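# Remove the cord tied around a bunch of flowers

## Task

Get the cord off the bunch of flowers while leaving the stems unbent and the blossoms unsquashed.

## Robot and tools

Robot: two arms, left_arm and right_arm, each with a two-finger gripper and a wrist camera. Bases in the scene frame: left_arm at (+0.045, +0.310, +0.045) m, right_arm at (-0.006, -0.319, +0.040) m, both turned only slightly about z. Fixed cameras cam_high and cam_low sit on a stand behind the arms; wrist cameras are cam_left_wrist and cam_right_wrist. All images are 672x504.

Frames: the scene frame has its origin at table-top height, midway between the nominal bases, +z up, +x out over the table, left_arm toward +y. Reported hand positions (m), quaternions (wxyz) and targets are in this frame. Motion offsets, however, are along each arm's own Hand target axes. On a gripper, +z points along the fingers and the fingers separate along y. end_effector_position is the spot between the pads, roughly 1 cm behind the tips. Reported poses can be wrong by a few cm, worse at long reach.

The 14-number row (used by execute_actions and move): numbers 1-7 are left_arm dx, dy, dz, rx, ry, rz, opening; numbers 8-14 are the same for right_arm. Always give all 14, each in [-1, 1]. dx..rz are an offset from that arm's Hand target as it stood when the action or move began (not from the previous row), on the Hand target's own axes; 1.0 equals 0.6 m or 180 degrees, and rx, ry, rz form a single rotation vector. Repeating an offset in a new call moves further. Sending six zeros re-requests the current Hand target. Opening is absolute, not an offset: +1 is fully open (0.094 m), -1 closed. A 0 opening is a real command, so resend an arm's present opening to leave it alone.

execute_actions(actions, cameras): actions is a list of actions; each action is up to 15 rows, one per 1/30 s step, and a short action repeats its final row to fill 15 steps. Images return only when actions is empty or cameras names them (["all"], a list of names, or []; an unknown name invalidates the call). An empty list also shows the scene number and other normally omitted lines.

move(target, speed, blend, opening_speed, grip_force, blocking, cameras): drives grippers in straight lines. target is one 14-number row, or a list of up to 15 rows, every row counted from the same starting Hand targets. speed is top path speed in m/s, 0.002 to 2.9 (default 0.25), one value or one per target; turning is capped at twice that in rad/s. blend (m) rounds corners of a list; 0 stops at each point. opening_speed (0.2 or more, scale units per second) closes fingers gradually; use it on fragile things. grip_force is newtons per pad, 10 to 50, one value or one per arm, persisting until changed; low forces close slowly. blocking=false returns after about 0.5 s while motion continues. Paths do not avoid obstacles or the other arm, grippers lag and overshoot more at high speed, and paths near an arm's own base can flip its shoulder, so route around it. Whole move lasts at most 10 s.

wait(seconds 0-10, cameras): lets time pass with commands held; returns early if a running move ends. stop(cameras): brakes a running move. zoom_image(camera, region=[x0,y0,x1,y1] pixels, at most 504x504) enlarges part of that camera's newest image. finished_scene(scene) ends the scene irreversibly; pass the current scene number and make no further call in that reply.

Results: each arm's end_effector_position, quat, Hand target (last commanded pose after clipping; next offsets start here), Tool commands, grip_measured (same scale as opening; reads up to ~2.5 mm wide when empty), Joint positions (last is opening in m), joint velocities and torques. Action calls also list positions at some steps. The move: line says how it ended: done (within 10 mm and 2 degrees), off_target, moving, held or fault, plus limits such as paced (pose clipped) or held (steps withheld). done does not mean no contact.

Control quirks: orientation commands are clipped to 40 degrees from the measured one each step. Grippers often stop short or sag and tilt from friction and weight; check the pose after each move and correct by sending the remaining offset. Small moves may not happen or go sideways. A blocked arm keeps pressing until commanded back past its gripper.

Gripping: fingers go to where grip_measured equals your command. Past first contact each pad adds about 1 N per 0.001, then jumps to the force limit near 20 N, so for stems and petals use low grip_force, slow opening_speed and a command just below the contact reading. To release, command an opening well above grip_measured.

Avoid: dropping things or releasing moving parts, fast impacts, hard pushes, anything leaving the table (even placed), the two grippers or wrist cameras touching or pinching each other, strain on the wrist-camera cables (their contact counts as the hand's), stretched arms or pushing at unreachable poses for long (motors overheat: MOTOR HOT at 75 °C, fold at 90 °C, collapse at 100 °C). The result must hold without the robot when the scene is ended. Objects may get small random nudges. Joint ranges (rad): waist -2.618 to 3.054, shoulder 0 to 3.142, elbow 0 to 3.142 (straight 2.901), wrist pitch and yaw ±1.571, wrist roll ±2.094.

Each tool is called as a command line: name --argument value for each argument, lists and objects as JSON in quotes; but a table of rows of numbers goes row by row, as --pt "numbers of a row", without its own name.

## Session

execute_actions --actions '[]'

zoom_image --camera "cam_high" --region '[180, 100, 520, 400]'

zoom_image --camera "cam_low" --region '[150, 150, 500, 420]'

Scene clock: 0.00 s.
left_arm: end_effector_position=(+0.4296, +0.3002, +0.1167) grip_measured=+1.000 end_effector_quat_wxyz=(+0.547, +0.005, +0.837, +0.008) | right_arm: end_effector_position=(+0.3940, -0.3607, +0.1270) grip_measured=+1.000 end_effector_quat_wxyz=(+0.551, +0.071, +0.831, +0.004)
Joint positions: left_arm=[-0.033 1.541 0.345 0.782 -0.052 -0.003 0.094] | right_arm=[-0.077 1.539 0.43 0.707 -0.04 0.075 0.094]
Joint velocities: within noise
Joint torques (N m): no reading
Heat: left arm: 45 °C; right arm: 47 °C.
Hand target: left_arm +0.4344, +0.3000, +0.1272; +0.560, +0.004, +0.828, +0.007 | right_arm +0.3983, -0.3612, +0.1373; +0.564, +0.070, +0.823, +0.003
Tool commands: left_gripper/opening=+1.0 right_gripper/opening=+1.0
camera_calibration:
cam_left_wrist: T_world_to_cam=[[-0.00201389, -0.999983, 0.00547309, 0.297372], [-0.751, -0.00210149, -0.660299, 0.43622], [0.6603, -0.00544006, -0.750983, -0.112349], [0, 0, 0, 1]] pos_world=[0.402384, 0.297672, 0.202036]
cam_right_wrist: T_world_to_cam=[[-0.126819, -0.9895, -0.0693305, -0.302266], [-0.72652, 0.140246, -0.672681, 0.461879], [0.675341, -0.0349384, -0.736678, -0.0935771], [0, 0, 0, 1]] pos_world=[0.360428, -0.367138, 0.220805]

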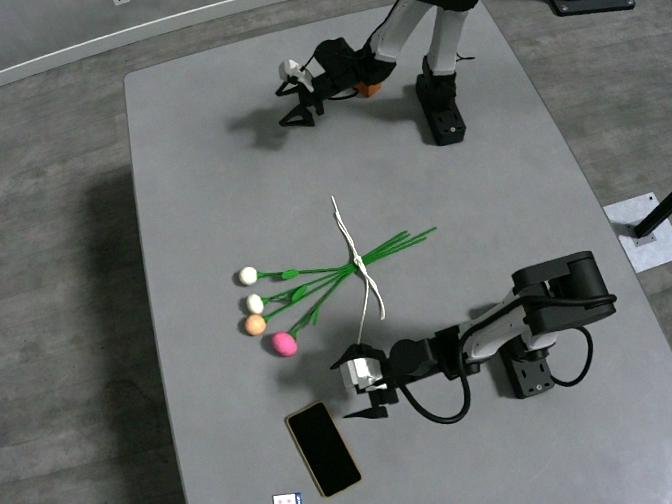

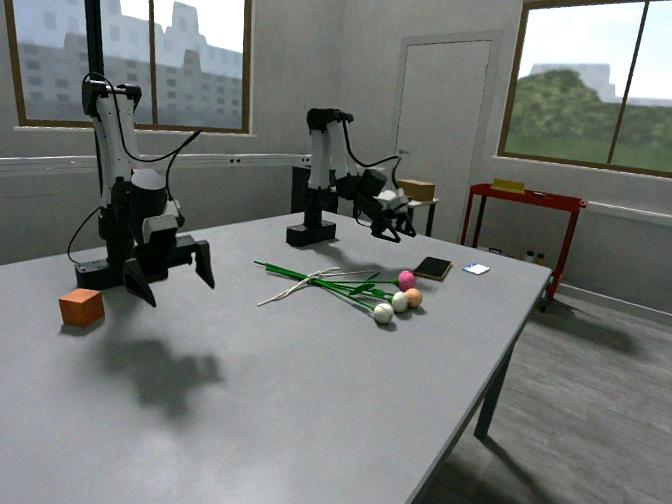

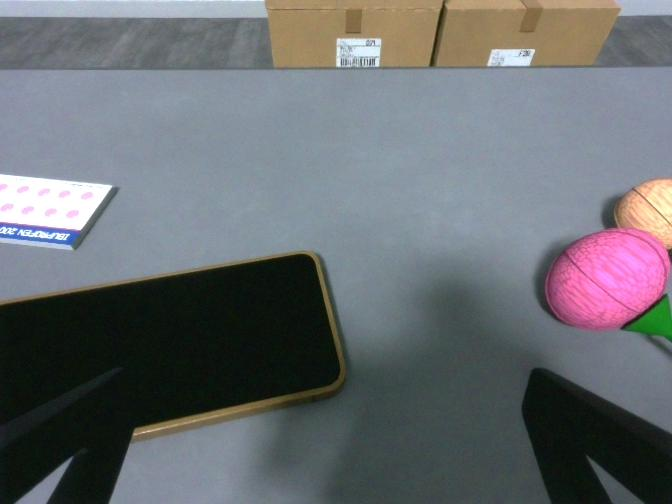

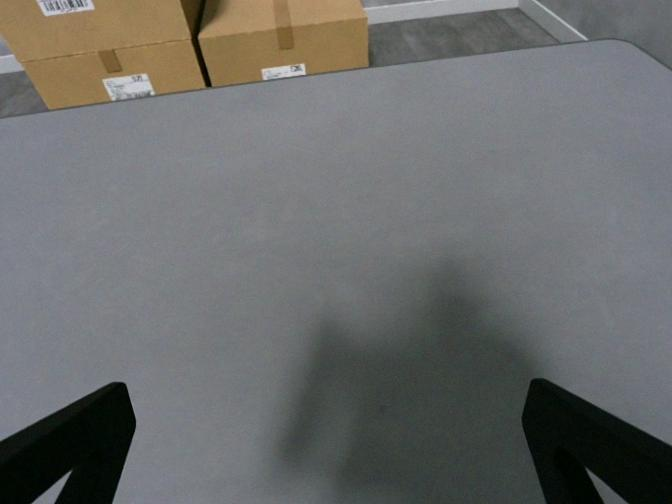

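Scaled by 1.482 from the camera's 672x504 image, which has a finer 960x720 frame.

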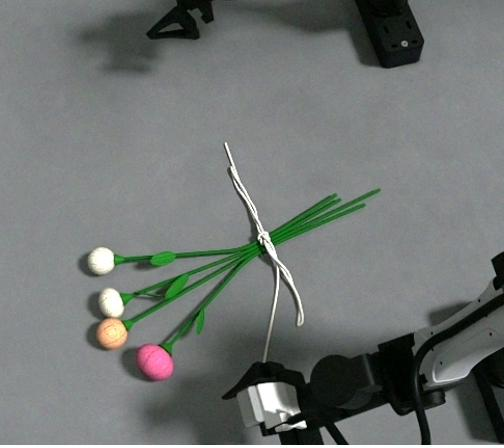

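Scaled by 1.440 from the camera's 672x504 image, which has a finer 960x720 frame.

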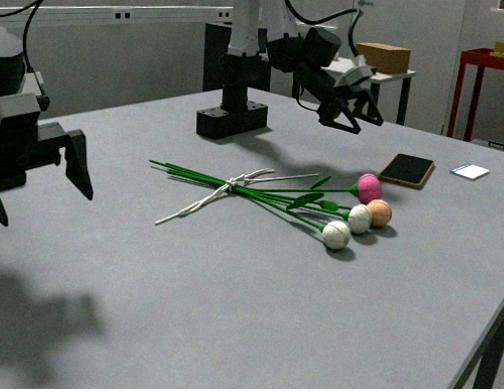

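move --target '[0.047,-0.125,-0.128,-0.294,0.294,-0.435,0,0.112,0.388,-0.164,0.292,0.289,0.388,0]' --cameras '["all"]' --speed 0.4

zoom_image --camera "cam_high" --region '[260, 160, 460, 360]'

Scene clock: 31.97 s.
left_arm: end_effector_position=(+0.3468, +0.2271, +0.1237) grip_measured=+0.002 end_effector_quat_wxyz=(-0.008, +0.702, -0.712, -0.013) | right_arm: end_effector_position=(+0.3060, -0.1208, +0.1248) grip_measured=+0.003 end_effector_quat_wxyz=(-0.003, +0.693, +0.721, -0.005)
Joint positions: left_arm=[-0.267 1.755 1.329 -1.16 -0.028 -1.84 0.047] | right_arm=[0.607 1.966 1.63 -1.247 -0.004 2.095 0.047]
Joint torques (N m): left_arm=[0.64 -5.35 8.17 0.16 0.12 -0.02] | right_arm=[0.32 -10.37 7.05 0.15 -0.12 0.17]
Heat: left arm: 48 °C; right arm: 48 °C.
Hand target: left_arm +0.3527, +0.2249, +0.1284; -0.006, +0.708, -0.706, -0.006 | right_arm +0.3090, -0.1156, +0.1303; +0.000, +0.707, +0.707, +0.000
Off the commanded pose: left_arm 0.008 m, 1 deg | right_arm 0.008 m, 2 deg.
joint sent to its limit (right arm) — joint 6 (wrist roll), upper limit. The joint targets still meet the commanded pose.
move: done
camera_calibration:
cam_left_wrist: T_world_to_cam=[[0.999963, 0.00622557, 0.00585264, -0.352034], [0.00341808, -0.919202, 0.393771, 0.1949], [0.00783121, -0.393737, -0.91919, 0.282492], [0, 0, 0, 1]] pos_world=[0.349142, 0.292572, 0.184978]
cam_right_wrist: T_world_to_cam=[[-0.998413, -0.0475159, 0.030217, 0.291937], [-0.0309376, 0.911246, 0.4107, 0.107953], [-0.0470498, 0.409113, -0.91127, 0.269166], [0, 0, 0, 1]] pos_world=[0.307478, -0.19462, 0.192125]

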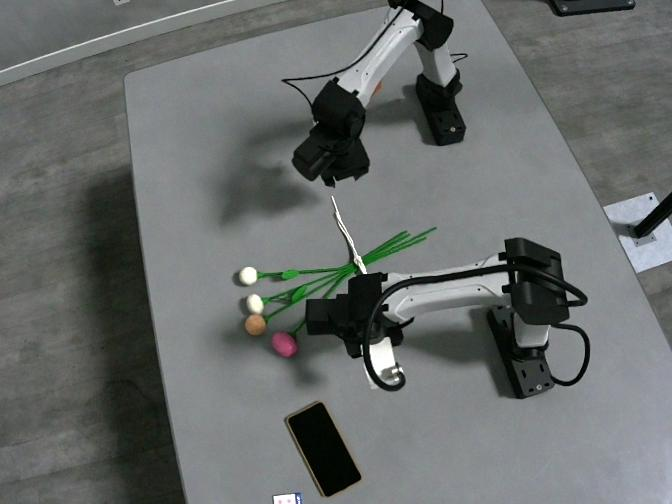

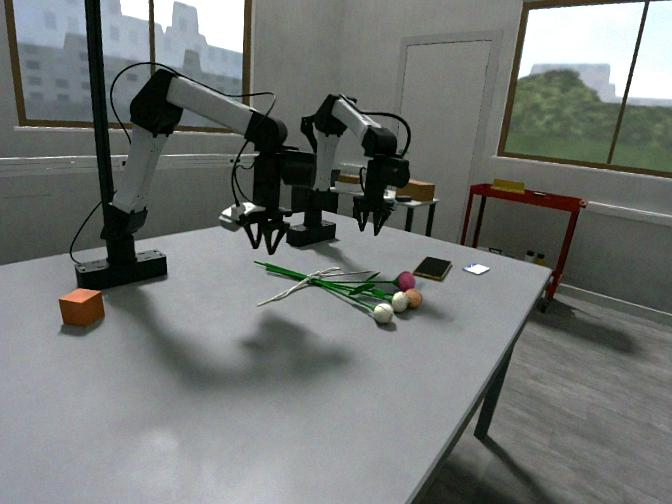

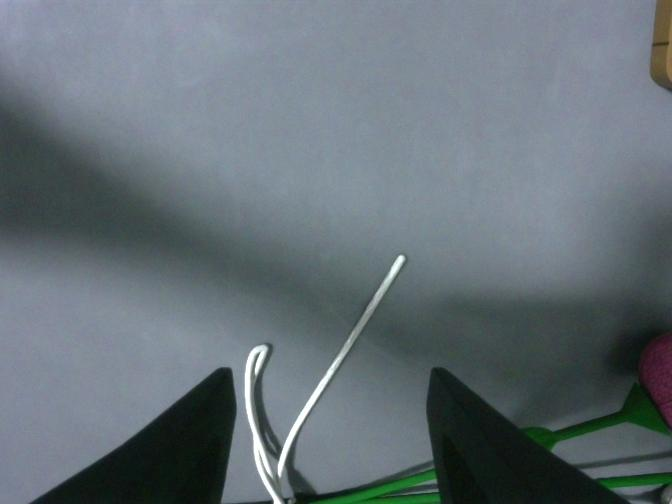

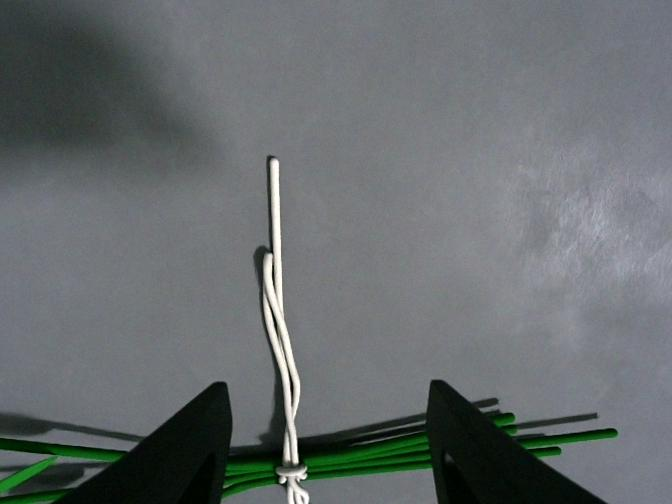

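Scaled by 2.520 from the camera's 672x504 image, which has a finer 960x720 frame.

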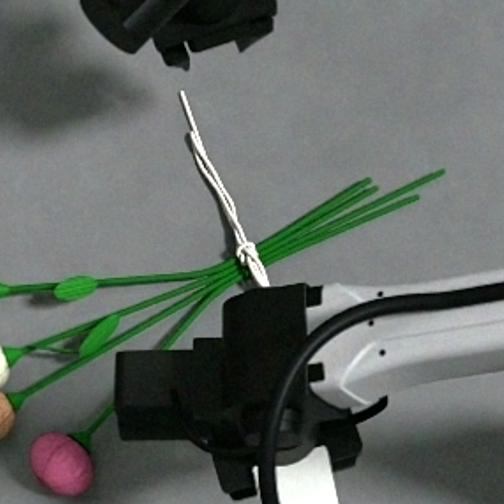

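move --target '[0.05,-0.037,0.114,0,0,0,0,-0.032,0.033,0.117,0,0,0,0]' --cameras '["cam_left_wrist","cam_right_wrist"]'

Scene clock: 51.77 s.
left_arm: end_effector_position=(+0.3735, +0.1994, +0.0599) grip_measured=+0.002 end_effector_quat_wxyz=(-0.008, +0.705, -0.709, -0.012) | right_arm: end_effector_position=(+0.3250, -0.1351, +0.0585) grip_measured=+0.003 end_effector_quat_wxyz=(-0.004, +0.710, +0.705, -0.007)
Joint positions: left_arm=[-0.321 1.946 1.313 -0.952 -0.024 -1.902 0.047] | right_arm=[0.549 2.058 1.496 -1.025 -0.004 2.082 0.047]
Joint torques (N m): left_arm=[-0.18 -7.05 5.24 0.29 0.14 -0.01] | right_arm=[-0.05 -12 4.59 0.42 0 -0.12]
Heat: left arm: 48 °C; right arm: 50 °C.
Hand target: left_arm +0.3750, +0.1961, +0.0595; -0.006, +0.708, -0.706, -0.006 | right_arm +0.3289, -0.1347, +0.0601; +0.000, +0.707, +0.707, +0.000
Off the commanded pose: left_arm 0.004 m, 1 deg | right_arm 0.004 m, 1 deg.
move: done
camera_calibration:
cam_left_wrist: T_world_to_cam=[[0.999861, 0.0150434, 0.00720032, -0.379981], [0.0109492, -0.917757, 0.396991, 0.191164], [0.0125802, -0.396857, -0.917794, 0.211424], [0, 0, 0, 1]] pos_world=[0.375175, 0.265064, 0.120889]
cam_right_wrist: T_world_to_cam=[[-0.999397, -0.00130455, 0.0346947, 0.318485], [0.0130045, 0.912481, 0.408912, 0.134706], [-0.0321917, 0.409117, -0.911914, 0.210618], [0, 0, 0, 1]] pos_world=[0.323321, -0.208668, 0.125933]
Images, in order (width x height): cam_left_wrist 672x504, cam_right_wrist 672x504.

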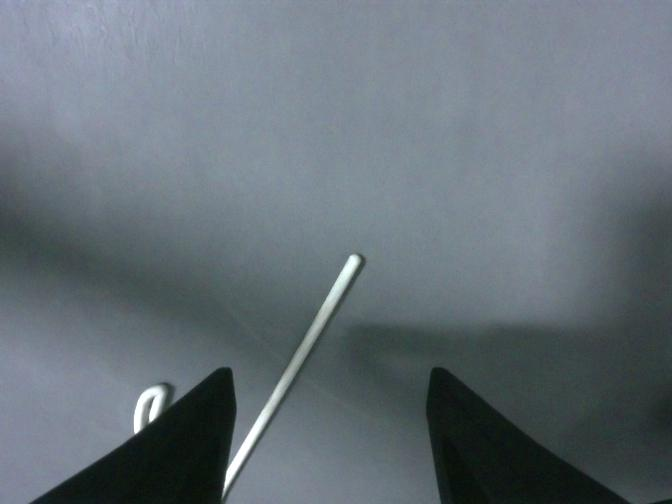

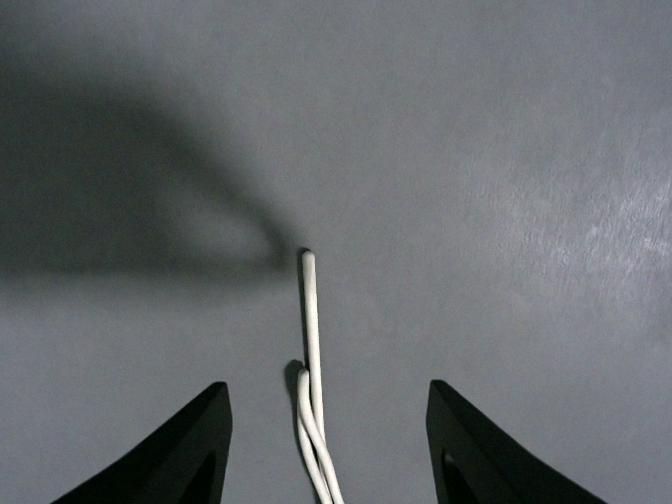

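move --pt "0 0 0.078 0 0 0 0 -0.008 0 0.079 0 0 0 0" --pt "0 0 0.078 0 0 0 -1 -0.008 0 0.079 0 0 0 -1" --cameras '["cam_left_wrist","cam_right_wrist","cam_low"]' --speed 0.05 --opening_speed 1

Scene clock: 66.50 s.
left_arm: end_effector_position=(+0.3771, +0.1982, +0.0181) grip_measured=-0.957 end_effector_quat_wxyz=(-0.011, +0.706, -0.708, -0.004) | right_arm: end_effector_position=(+0.3261, -0.1368, +0.0145) grip_measured=-0.994 end_effector_quat_wxyz=(-0.003, +0.707, +0.707, -0.002)
Joint positions: left_arm=[-0.321 2.016 1.231 -0.782 -0.024 -1.902 0.002] | right_arm=[0.543 2.114 1.394 -0.855 -0.004 2.071 0]
Joint torques (N m): left_arm=[0.03 -6.48 4.27 0.33 0.14 0.03] | right_arm=[-0.51 -11.32 4.07 0.43 0 -0.12]
Heat: left arm: 50 °C; right arm: 51 °C.
Hand target: left_arm +0.3751, +0.1968, +0.0128; -0.006, +0.708, -0.706, -0.005 | right_arm +0.3289, -0.1394, +0.0126; +0.000, +0.707, +0.707, +0.000
Off the commanded pose: left_arm 0.006 m, 1 deg | right_arm 0.004 m, 0 deg.
move: done
camera_calibration:
cam_left_wrist: T_world_to_cam=[[0.999599, 0.0159959, 0.0233545, -0.383669], [0.00524908, -0.915469, 0.402355, 0.208151], [0.0278163, -0.402071, -0.915186, 0.167741], [0, 0, 0, 1]] pos_world=[0.377757, 0.264137, 0.0787242]
cam_right_wrist: T_world_to_cam=[[-0.999676, -0.00753468, 0.0243316, 0.320536], [0.00322454, 0.910127, 0.414318, 0.157022], [-0.0252666, 0.414262, -0.909807, 0.169673], [0, 0, 0, 1]] pos_world=[0.324212, -0.210784, 0.0815134]
Images, in order (width x height): cam_low 672x504, cam_left_wrist 672x504, cam_right_wrist 672x504.

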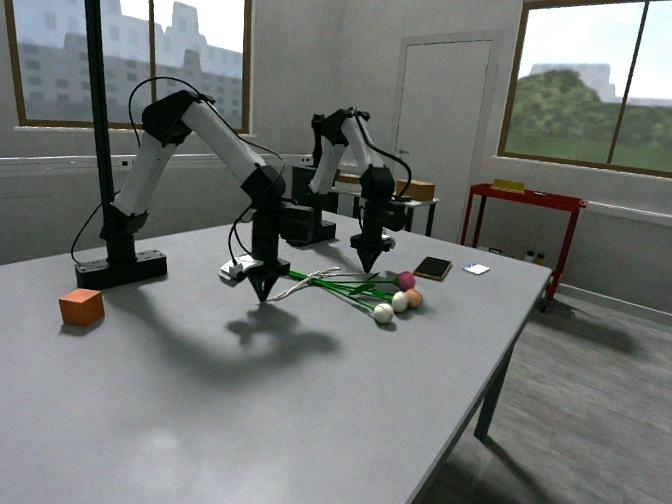

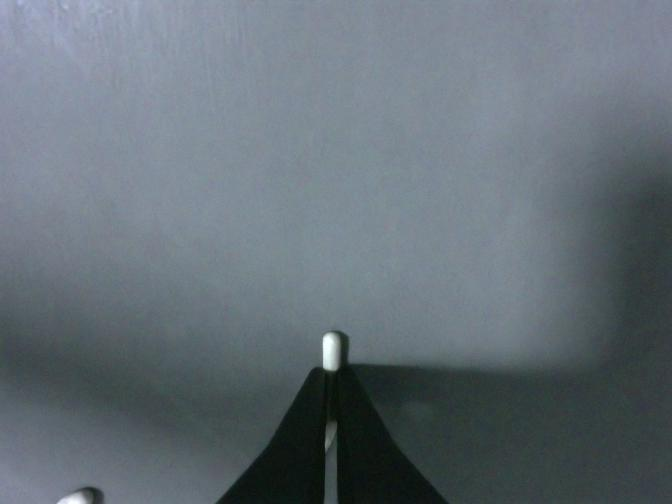

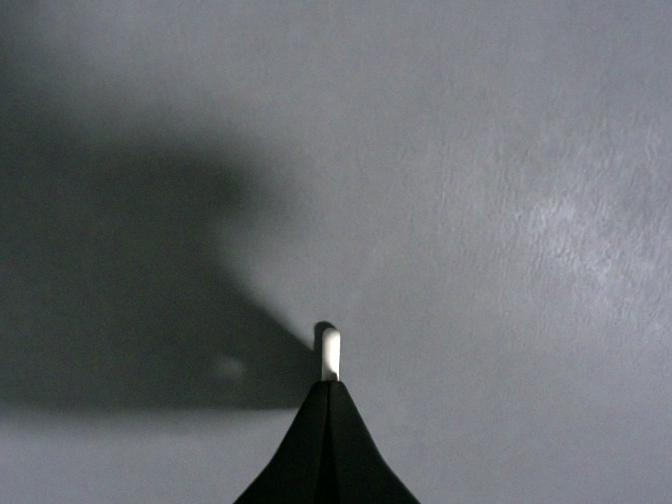

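move --target '[-0.2,-0.05,-0.02,0,0,0,-1,-0.2,0,-0.02,0,0,0,-1]' --cameras '["all"]' --speed 0.06

zoom_image --camera "cam_high" --region '[220, 130, 460, 370]'

Scene clock: 76.20 s.
left_arm: end_effector_position=(+0.3978, +0.3163, +0.0240) grip_measured=-0.957 end_effector_quat_wxyz=(-0.004, +0.709, -0.705, -0.010) | right_arm: end_effector_position=(+0.3237, -0.2571, +0.0143) grip_measured=-0.994 end_effector_quat_wxyz=(-0.015, +0.709, +0.704, -0.012)
Joint positions: left_arm=[0.024 2.023 1.268 -0.824 -0.02 -1.567 0.002] | right_arm=[0.223 1.999 1.213 -0.822 -0.011 1.756 0]
Joint torques (N m): left_arm=[0.38 -6.76 7.27 0.18 0.09 0.18] | right_arm=[-0.17 -14.04 3.7 0.33 0.08 -0.12]
Heat: left arm: 49 °C; right arm: 52 °C.
Hand target: left_arm +0.4047, +0.3167, +0.0267; -0.006, +0.708, -0.706, -0.006 | right_arm +0.3290, -0.2595, +0.0247; +0.000, +0.707, +0.707, +0.001
Off the commanded pose: left_arm 0.008 m, 1 deg | right_arm 0.012 m, 2 deg.
move: off_target (right_arm)
camera_calibration:
cam_left_wrist: T_world_to_cam=[[0.999664, 0.0255999, 0.00412902, -0.408997], [0.0217581, -0.914722, 0.403498, 0.307047], [0.0141064, -0.403272, -0.914971, 0.225921], [0, 0, 0, 1]] pos_world=[0.398992, 0.38244, 0.0845072]
cam_right_wrist: T_world_to_cam=[[-0.998349, -0.00174485, 0.0574062, 0.317788], [0.0223498, 0.908947, 0.416312, 0.260105], [-0.0529056, 0.416908, -0.907408, 0.228864], [0, 0, 0, 1]] pos_world=[0.323558, -0.331282, 0.081145]

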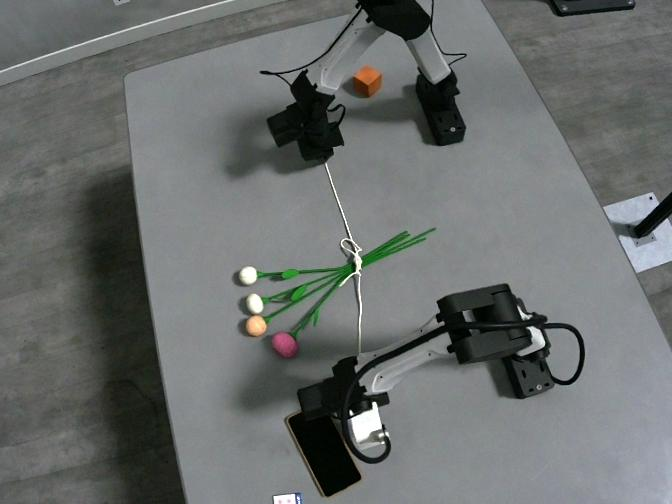

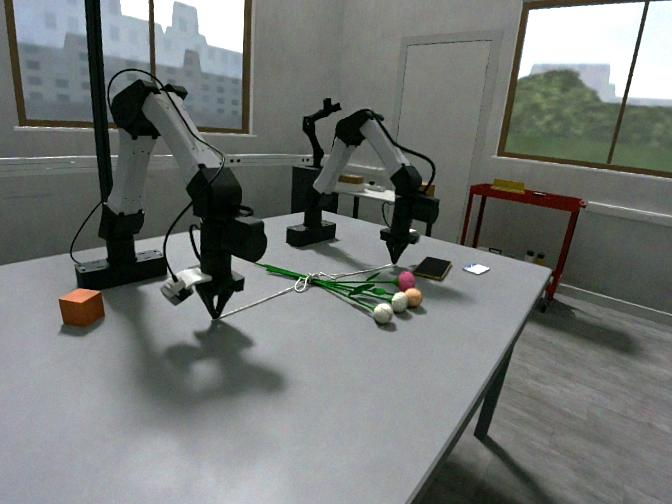

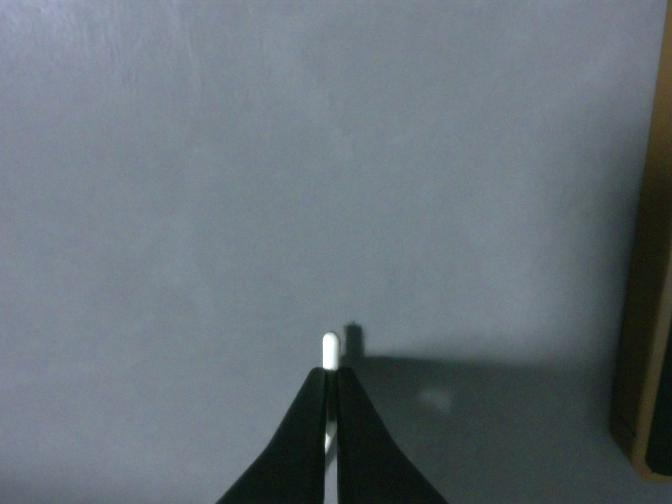

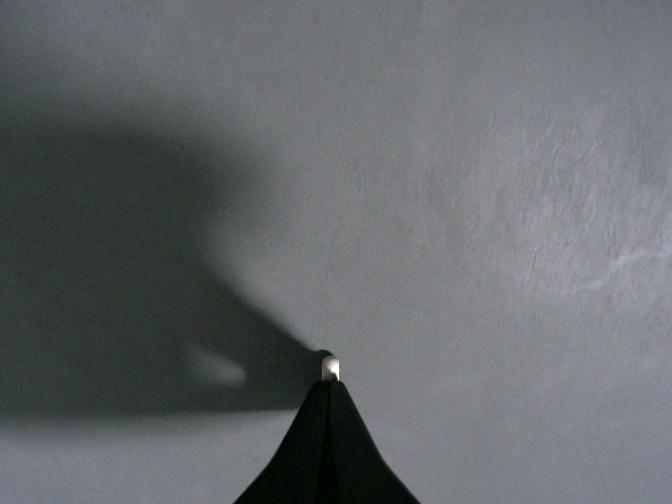

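Scaled by 2.100 from the camera's 672x504 image, which has a finer 960x720 frame.

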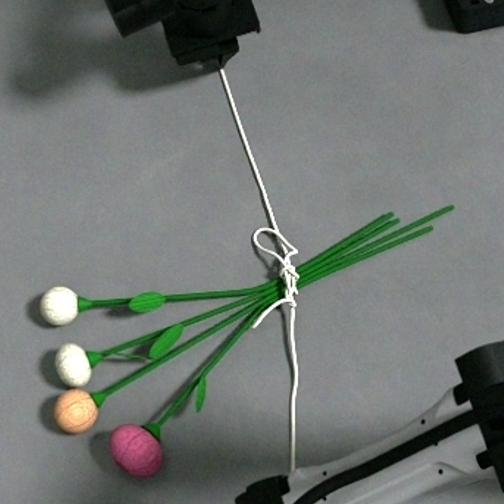

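move --target '[-0.08,-0.02,0,0,0,0,-1,-0.08,0,-0.01,0,0,0,-1]' --cameras '["cam_high","cam_low"]' --speed 0.05

zoom_image --camera "cam_high" --region '[280, 190, 440, 350]'

zoom_image --camera "cam_low" --region '[220, 220, 420, 340]'

Scene clock: 85.10 s.
left_arm: end_effector_position=(+0.4096, +0.3632, +0.0247) grip_measured=-0.957 end_effector_quat_wxyz=(-0.003, +0.709, -0.705, -0.010) | right_arm: end_effector_position=(+0.3277, -0.3045, +0.0202) grip_measured=-0.994 end_effector_quat_wxyz=(-0.012, +0.709, +0.705, -0.005)
Joint positions: left_arm=[0.151 2.073 1.348 -0.853 -0.02 -1.439 0.002] | right_arm=[0.082 1.971 1.199 -0.822 -0.01 1.615 0]
Joint torques (N m): left_arm=[0.47 -7.1 7.47 0.15 0.1 0.17] | right_arm=[-0.23 -13.85 3.84 0.21 0.06 -0.14]
Heat: left arm: 49 °C; right arm: 54 °C.
Hand target: left_arm +0.4166, +0.3646, +0.0274; -0.006, +0.708, -0.706, -0.006 | right_arm +0.3289, -0.3075, +0.0306; +0.000, +0.707, +0.707, +0.000
Off the commanded pose: left_arm 0.008 m, 1 deg | right_arm 0.011 m, 2 deg.
move: off_target (right_arm)
Images, in order (width x height): cam_high 672x504, cam_low 672x504.

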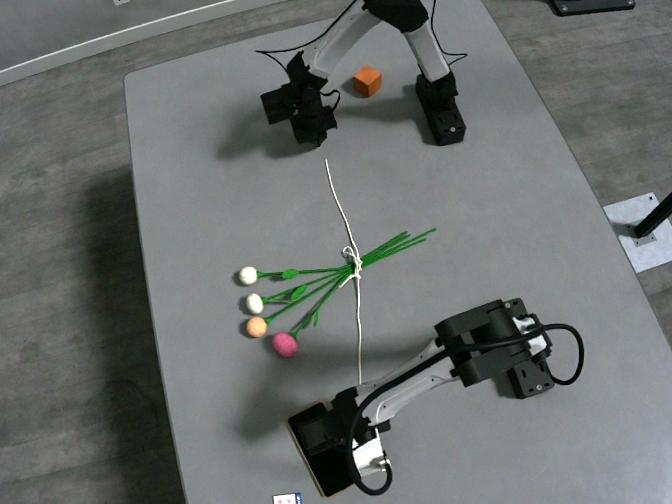

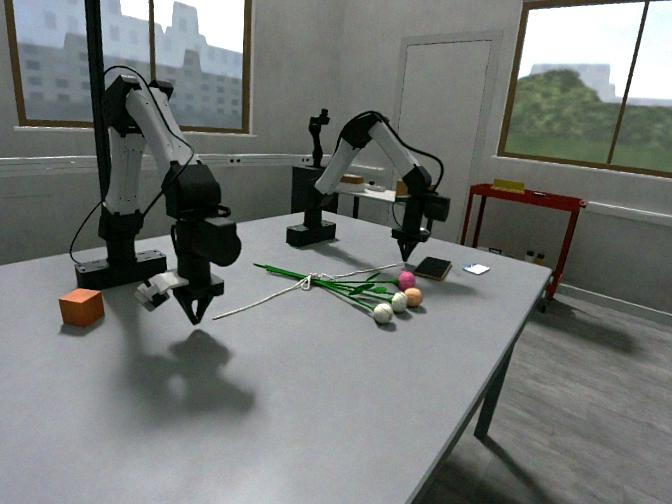

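Scaled by 3.150 from the camera's 672x504 image, which has a finer 960x720 frame.

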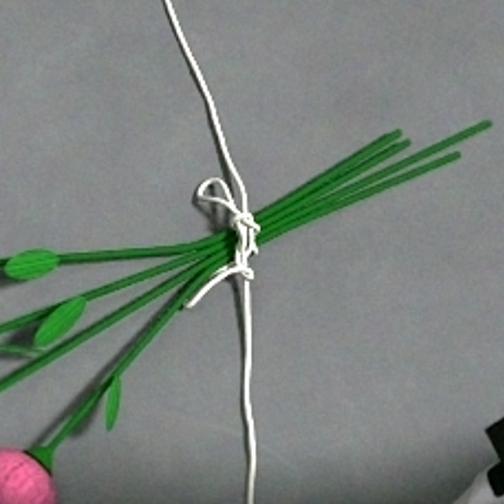

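Scaled by 2.520 from the camera's 672x504 image, which has a finer 960x720 frame.

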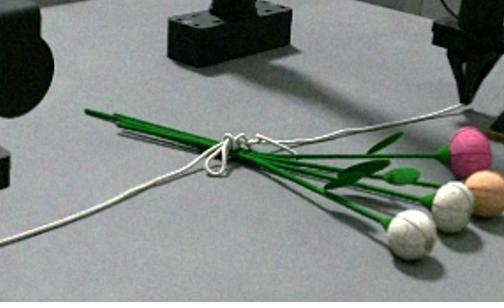

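move --pt "0 0 0 0 0 0 -1 0 0 -0.04 0 0 0 0" --pt "0 0 0 0 0 0 -1 0.2125 -0.01 -0.04 0 0 0 0" --pt "0 0 0 0 0 0 -1 0.2125 -0.01 0.04 0 0 0 0" --cameras '["cam_left_wrist","cam_right_wrist"]' --speed '[0.1,0.15,0.06]'

Scene clock: 108.70 s.
left_arm: end_effector_position=(+0.4096, +0.3632, +0.0247) grip_measured=-0.957 end_effector_quat_wxyz=(-0.003, +0.709, -0.706, -0.010) | right_arm: end_effector_position=(+0.3227, -0.1783, +0.0112) grip_measured=-0.002 end_effector_quat_wxyz=(-0.003, +0.702, +0.712, +0.003)
Joint positions: left_arm=[0.151 2.073 1.348 -0.853 -0.02 -1.439 0.002] | right_arm=[0.444 2.044 1.268 -0.792 -0.008 1.955 0.047]
Joint torques (N m): left_arm=[0.44 -7.09 7.45 0.17 0.11 0.16] | right_arm=[0.02 -10.03 3.71 0.44 0.04 0.15]
Heat: left arm: 49 °C; right arm: 57 °C.
Hand target: left_arm +0.4166, +0.3646, +0.0274; -0.006, +0.708, -0.706, -0.006 | right_arm +0.3229, -0.1801, +0.0066; +0.000, +0.707, +0.707, +0.000
Off the commanded pose: left_arm 0.008 m, 1 deg | right_arm 0.005 m, 1 deg.
move: done
camera_calibration:
cam_left_wrist: T_world_to_cam=[[0.999697, 0.0244517, 0.00275599, -0.42159], [0.0212478, -0.914296, 0.404489, 0.34938], [0.0124102, -0.404308, -0.914539, 0.246318], [0, 0, 0, 1]] pos_world=[0.410982, 0.429333, 0.085109]
cam_right_wrist: T_world_to_cam=[[-0.999544, -0.0237241, 0.0186753, 0.314133], [-0.0136813, 0.90728, 0.420303, 0.201025], [-0.026915, 0.419856, -0.907191, 0.185249], [0, 0, 0, 1]] pos_world=[0.321726, -0.252712, 0.0776981]
Images, in order (width x height): cam_left_wrist 672x504, cam_right_wrist 672x504.

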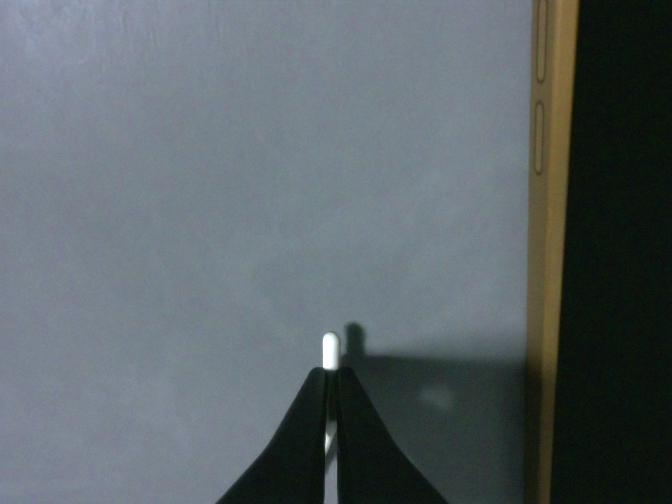

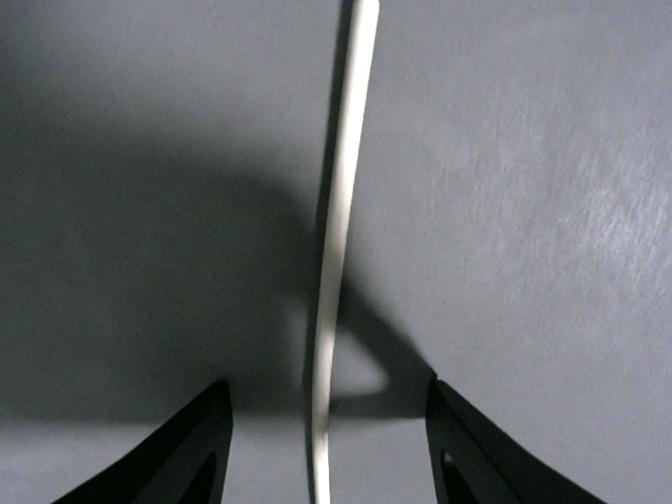

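move --pt "0 0 0 0 0 0 -1 0 0 0 0 0 0 -1" --pt "0 0 0 0 0 0 -1 -0.13 0 -0.02 0 0 0 -1" --cameras '["cam_high","cam_right_wrist"]' --speed 0.05 --opening_speed 1

zoom_image --camera "cam_high" --region '[280, 190, 440, 350]'

Scene clock: 116.50 s.
left_arm: end_effector_position=(+0.4096, +0.3632, +0.0247) grip_measured=-0.957 end_effector_quat_wxyz=(-0.003, +0.709, -0.706, -0.010) | right_arm: end_effector_position=(+0.3218, -0.2533, +0.0108) grip_measured=-0.957 end_effector_quat_wxyz=(-0.011, +0.708, +0.706, -0.004)
Joint positions: left_arm=[0.151 2.073 1.348 -0.854 -0.02 -1.439 0.002] | right_arm=[0.234 1.987 1.178 -0.781 -0.014 1.764 0.002]
Joint torques (N m): left_arm=[0.42 -7.1 7.47 0.18 0.11 0.15] | right_arm=[-0.39 -13.19 3.48 0.25 0.11 -0.14]
Heat: left arm: 49 °C; right arm: 56 °C.
Hand target: left_arm +0.4166, +0.3646, +0.0274; -0.006, +0.708, -0.706, -0.006 | right_arm +0.3229, -0.2580, +0.0185; +0.000, +0.707, +0.707, +0.000
Off the commanded pose: left_arm 0.008 m, 1 deg | right_arm 0.009 m, 1 deg.
move: done
camera_calibration:
cam_right_wrist: T_world_to_cam=[[-0.999235, -0.00505639, 0.0387795, 0.315734], [0.0117931, 0.906487, 0.422068, 0.260861], [-0.0372873, 0.422203, -0.905734, 0.220332], [0, 0, 0, 1]] pos_world=[0.320632, -0.327895, 0.077217]
Images, in order (width x height): cam_high 672x504, cam_right_wrist 672x504.

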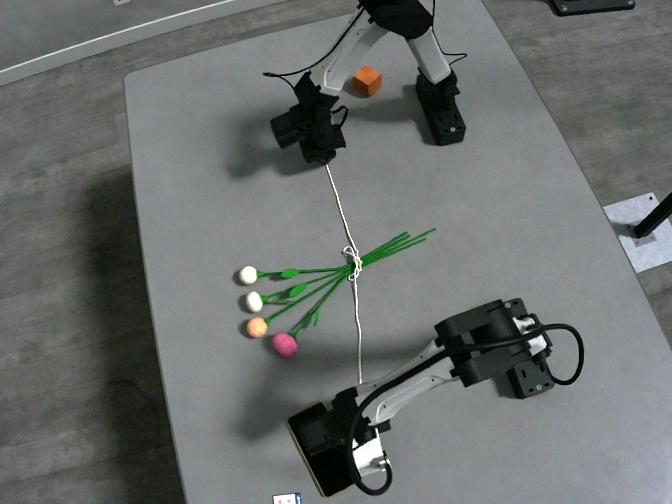

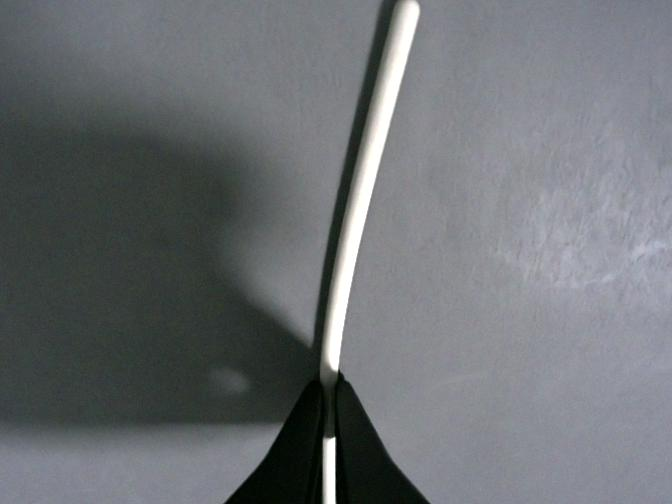

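Scaled by 3.150 from the camera's 672x504 image, which has a finer 960x720 frame.

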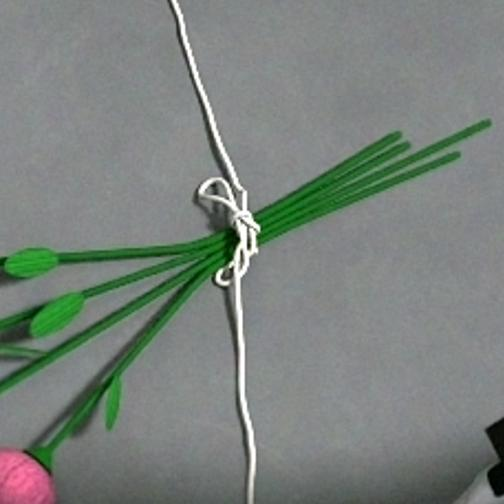

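move --target '[-0.1,-0.03,0,0,0,0,-1,-0.1,0,-0.01,0,0,0,-1]' --cameras '["cam_high","cam_left_wrist","cam_right_wrist"]' --speed 0.05

zoom_image --camera "cam_high" --region '[280, 190, 440, 350]'

Scene clock: 123.83 s.
left_arm: end_effector_position=(+0.4280, +0.4222, +0.0257) grip_measured=-0.957 end_effector_quat_wxyz=(-0.003, +0.709, -0.705, -0.010) | right_arm: end_effector_position=(+0.3223, -0.3144, +0.0143) grip_measured=-0.957 end_effector_quat_wxyz=(-0.011, +0.709, +0.705, -0.003)
Joint positions: left_arm=[0.292 2.175 1.517 -0.918 -0.02 -1.298 0.002] | right_arm=[0.052 1.962 1.158 -0.787 -0.011 1.584 0.002]
Joint torques (N m): left_arm=[0.31 -7.87 7.69 0.16 0.11 0.15] | right_arm=[-0.28 -13.64 3.78 0.17 0.08 -0.11]
Heat: left arm: 50 °C; right arm: 56 °C.
Hand target: left_arm +0.4346, +0.4247, +0.0284; -0.006, +0.708, -0.706, -0.006 | right_arm +0.3230, -0.3179, +0.0245; +0.000, +0.707, +0.707, +0.001
Off the commanded pose: left_arm 0.007 m, 1 deg | right_arm 0.011 m, 1 deg.
move: off_target (right_arm)
camera_calibration:
cam_left_wrist: T_world_to_cam=[[0.999688, 0.0248863, 0.00198612, -0.441572], [0.0219439, -0.91385, 0.405458, 0.402014], [0.0119054, -0.405288, -0.914112, 0.271558], [0, 0, 0, 1]] pos_world=[0.429379, 0.488429, 0.0861114]
cam_right_wrist: T_world_to_cam=[[-0.999241, -0.00280718, 0.038853, 0.316565], [0.0138938, 0.906119, 0.422794, 0.314063], [-0.0363923, 0.423013, -0.905392, 0.249173], [0, 0, 0, 1]] pos_world=[0.321029, -0.389094, 0.080516]
Images, in order (width x height): cam_high 672x504, cam_left_wrist 672x504, cam_right_wrist 672x504.

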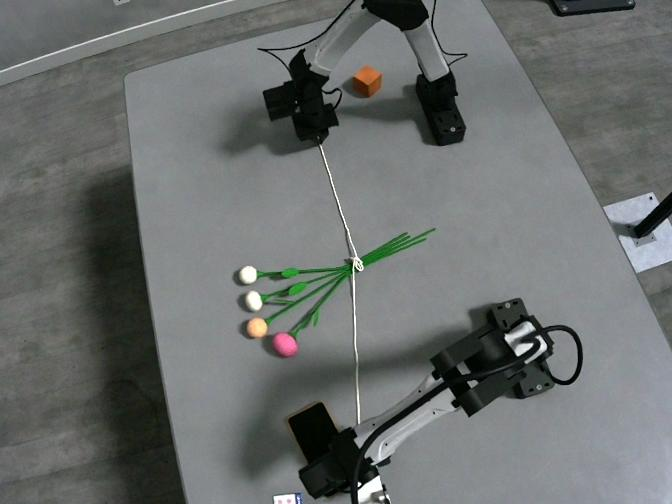

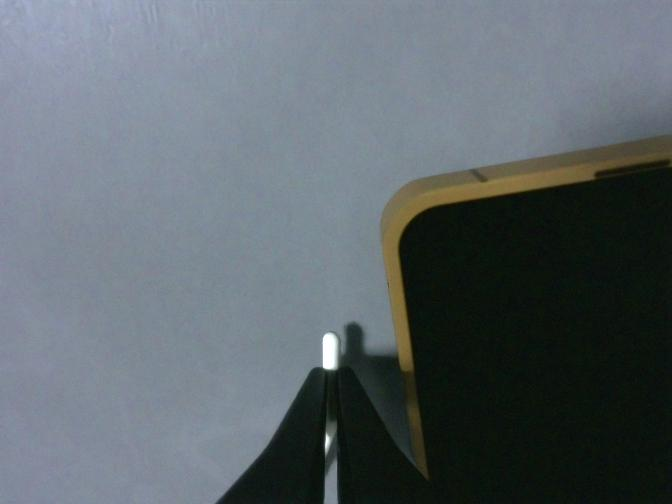

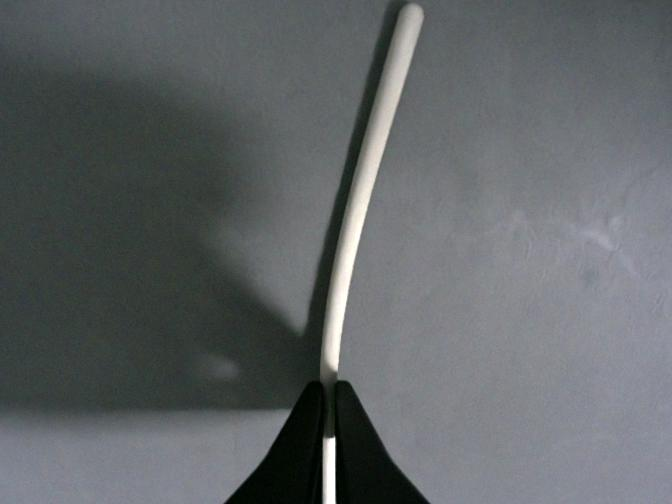

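Scaled by 3.150 from the camera's 672x504 image, which has a finer 960x720 frame.

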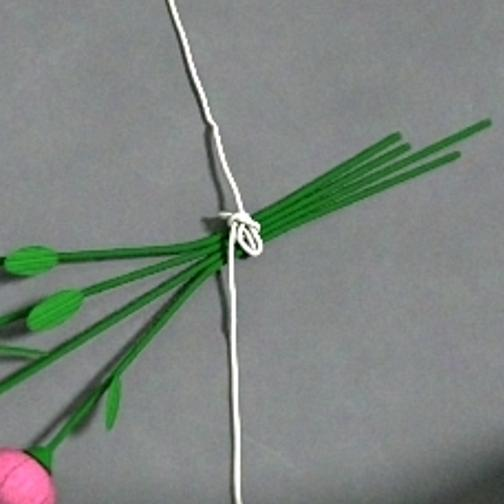

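move --target '[-0.05,-0.01,0,0,0,0,-1,-0.05,0,-0.01,0,0,0,-1]' --cameras '["cam_high","cam_low","cam_right_wrist"]' --speed 0.04

zoom_image --camera "cam_high" --region '[310, 220, 400, 300]'

zoom_image --camera "cam_low" --region '[260, 240, 380, 330]'

Scene clock: 133.07 s.
left_arm: end_effector_position=(+0.4334, +0.4509, +0.0261) grip_measured=-0.957 end_effector_quat_wxyz=(+0.000, +0.708, -0.706, -0.011) | right_arm: end_effector_position=(+0.3165, -0.3440, +0.0169) grip_measured=-0.957 end_effector_quat_wxyz=(-0.017, +0.709, +0.705, -0.008)
Joint positions: left_arm=[0.355 2.228 1.607 -0.959 -0.02 -1.234 0.002] | right_arm=[-0.039 1.954 1.158 -0.811 -0.011 1.493 0.002]
Joint torques (N m): left_arm=[0.59 -8.28 7.84 0.21 0.11 0.14] | right_arm=[-0.34 -13.5 5.05 0.16 0.07 -0.15]
Heat: left arm: 51 °C; right arm: 57 °C.
Hand target: left_arm +0.4405, +0.4546, +0.0290; -0.006, +0.708, -0.706, -0.005 | right_arm +0.3230, -0.3480, +0.0305; +0.000, +0.707, +0.707, +0.000
Off the commanded pose: left_arm 0.009 m, 1 deg | right_arm 0.016 m, 2 deg.
move: off_target (right_arm)
camera_calibration:
cam_right_wrist: T_world_to_cam=[[-0.998549, -0.00289132, 0.0537797, 0.310018], [0.0202553, 0.905085, 0.424747, 0.337378], [-0.0499033, 0.42522, -0.903713, 0.268892], [0, 0, 0, 1]] pos_world=[0.316153, -0.418798, 0.0830284]
Images, in order (width x height): cam_high 672x504, cam_low 672x504, cam_right_wrist 672x504.

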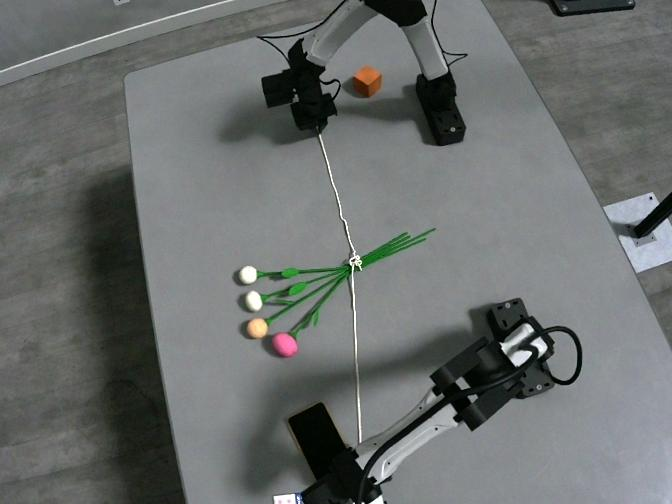

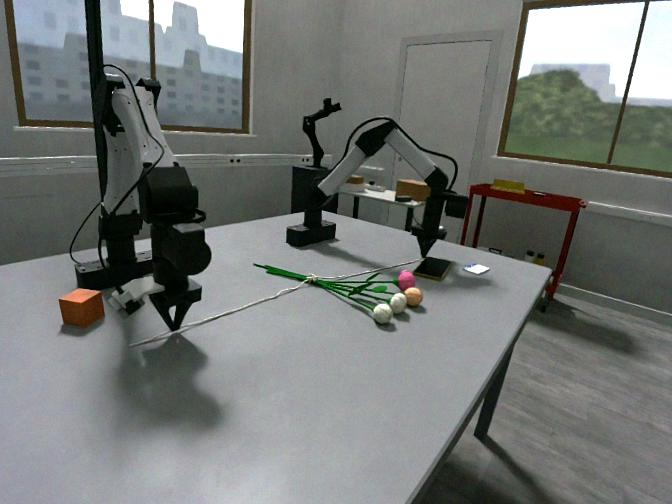

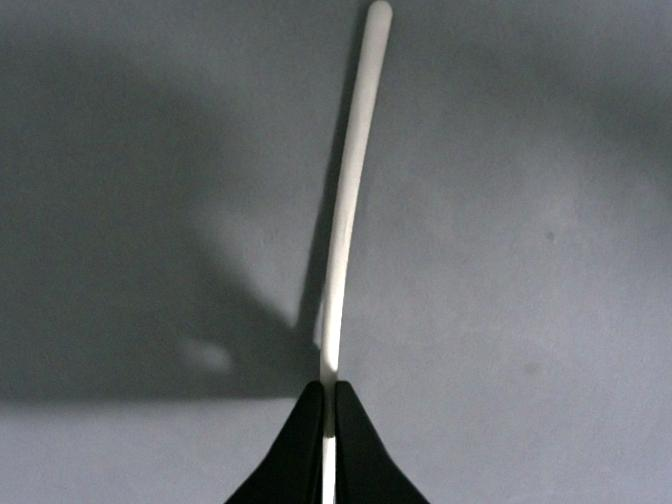

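Scaled by 5.600 from the camera's 672x504 image, which has a finer 960x720 frame.

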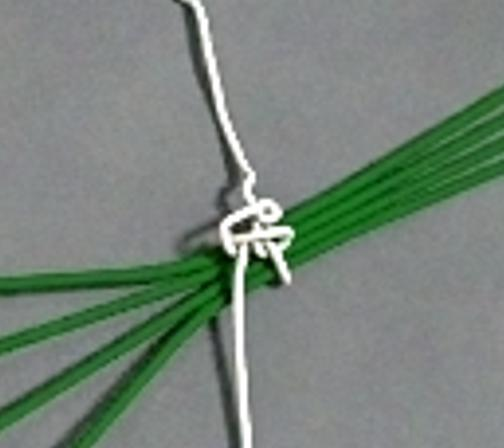

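Scaled by 4.200 from the camera's 672x504 image, which has a finer 960x720 frame.

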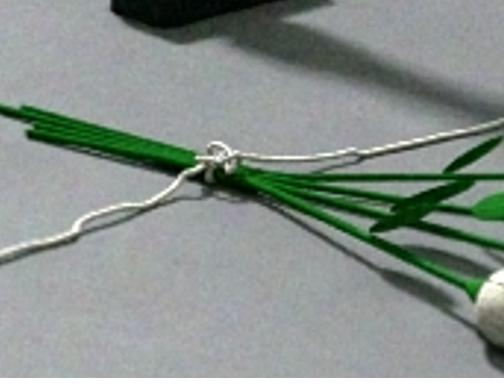

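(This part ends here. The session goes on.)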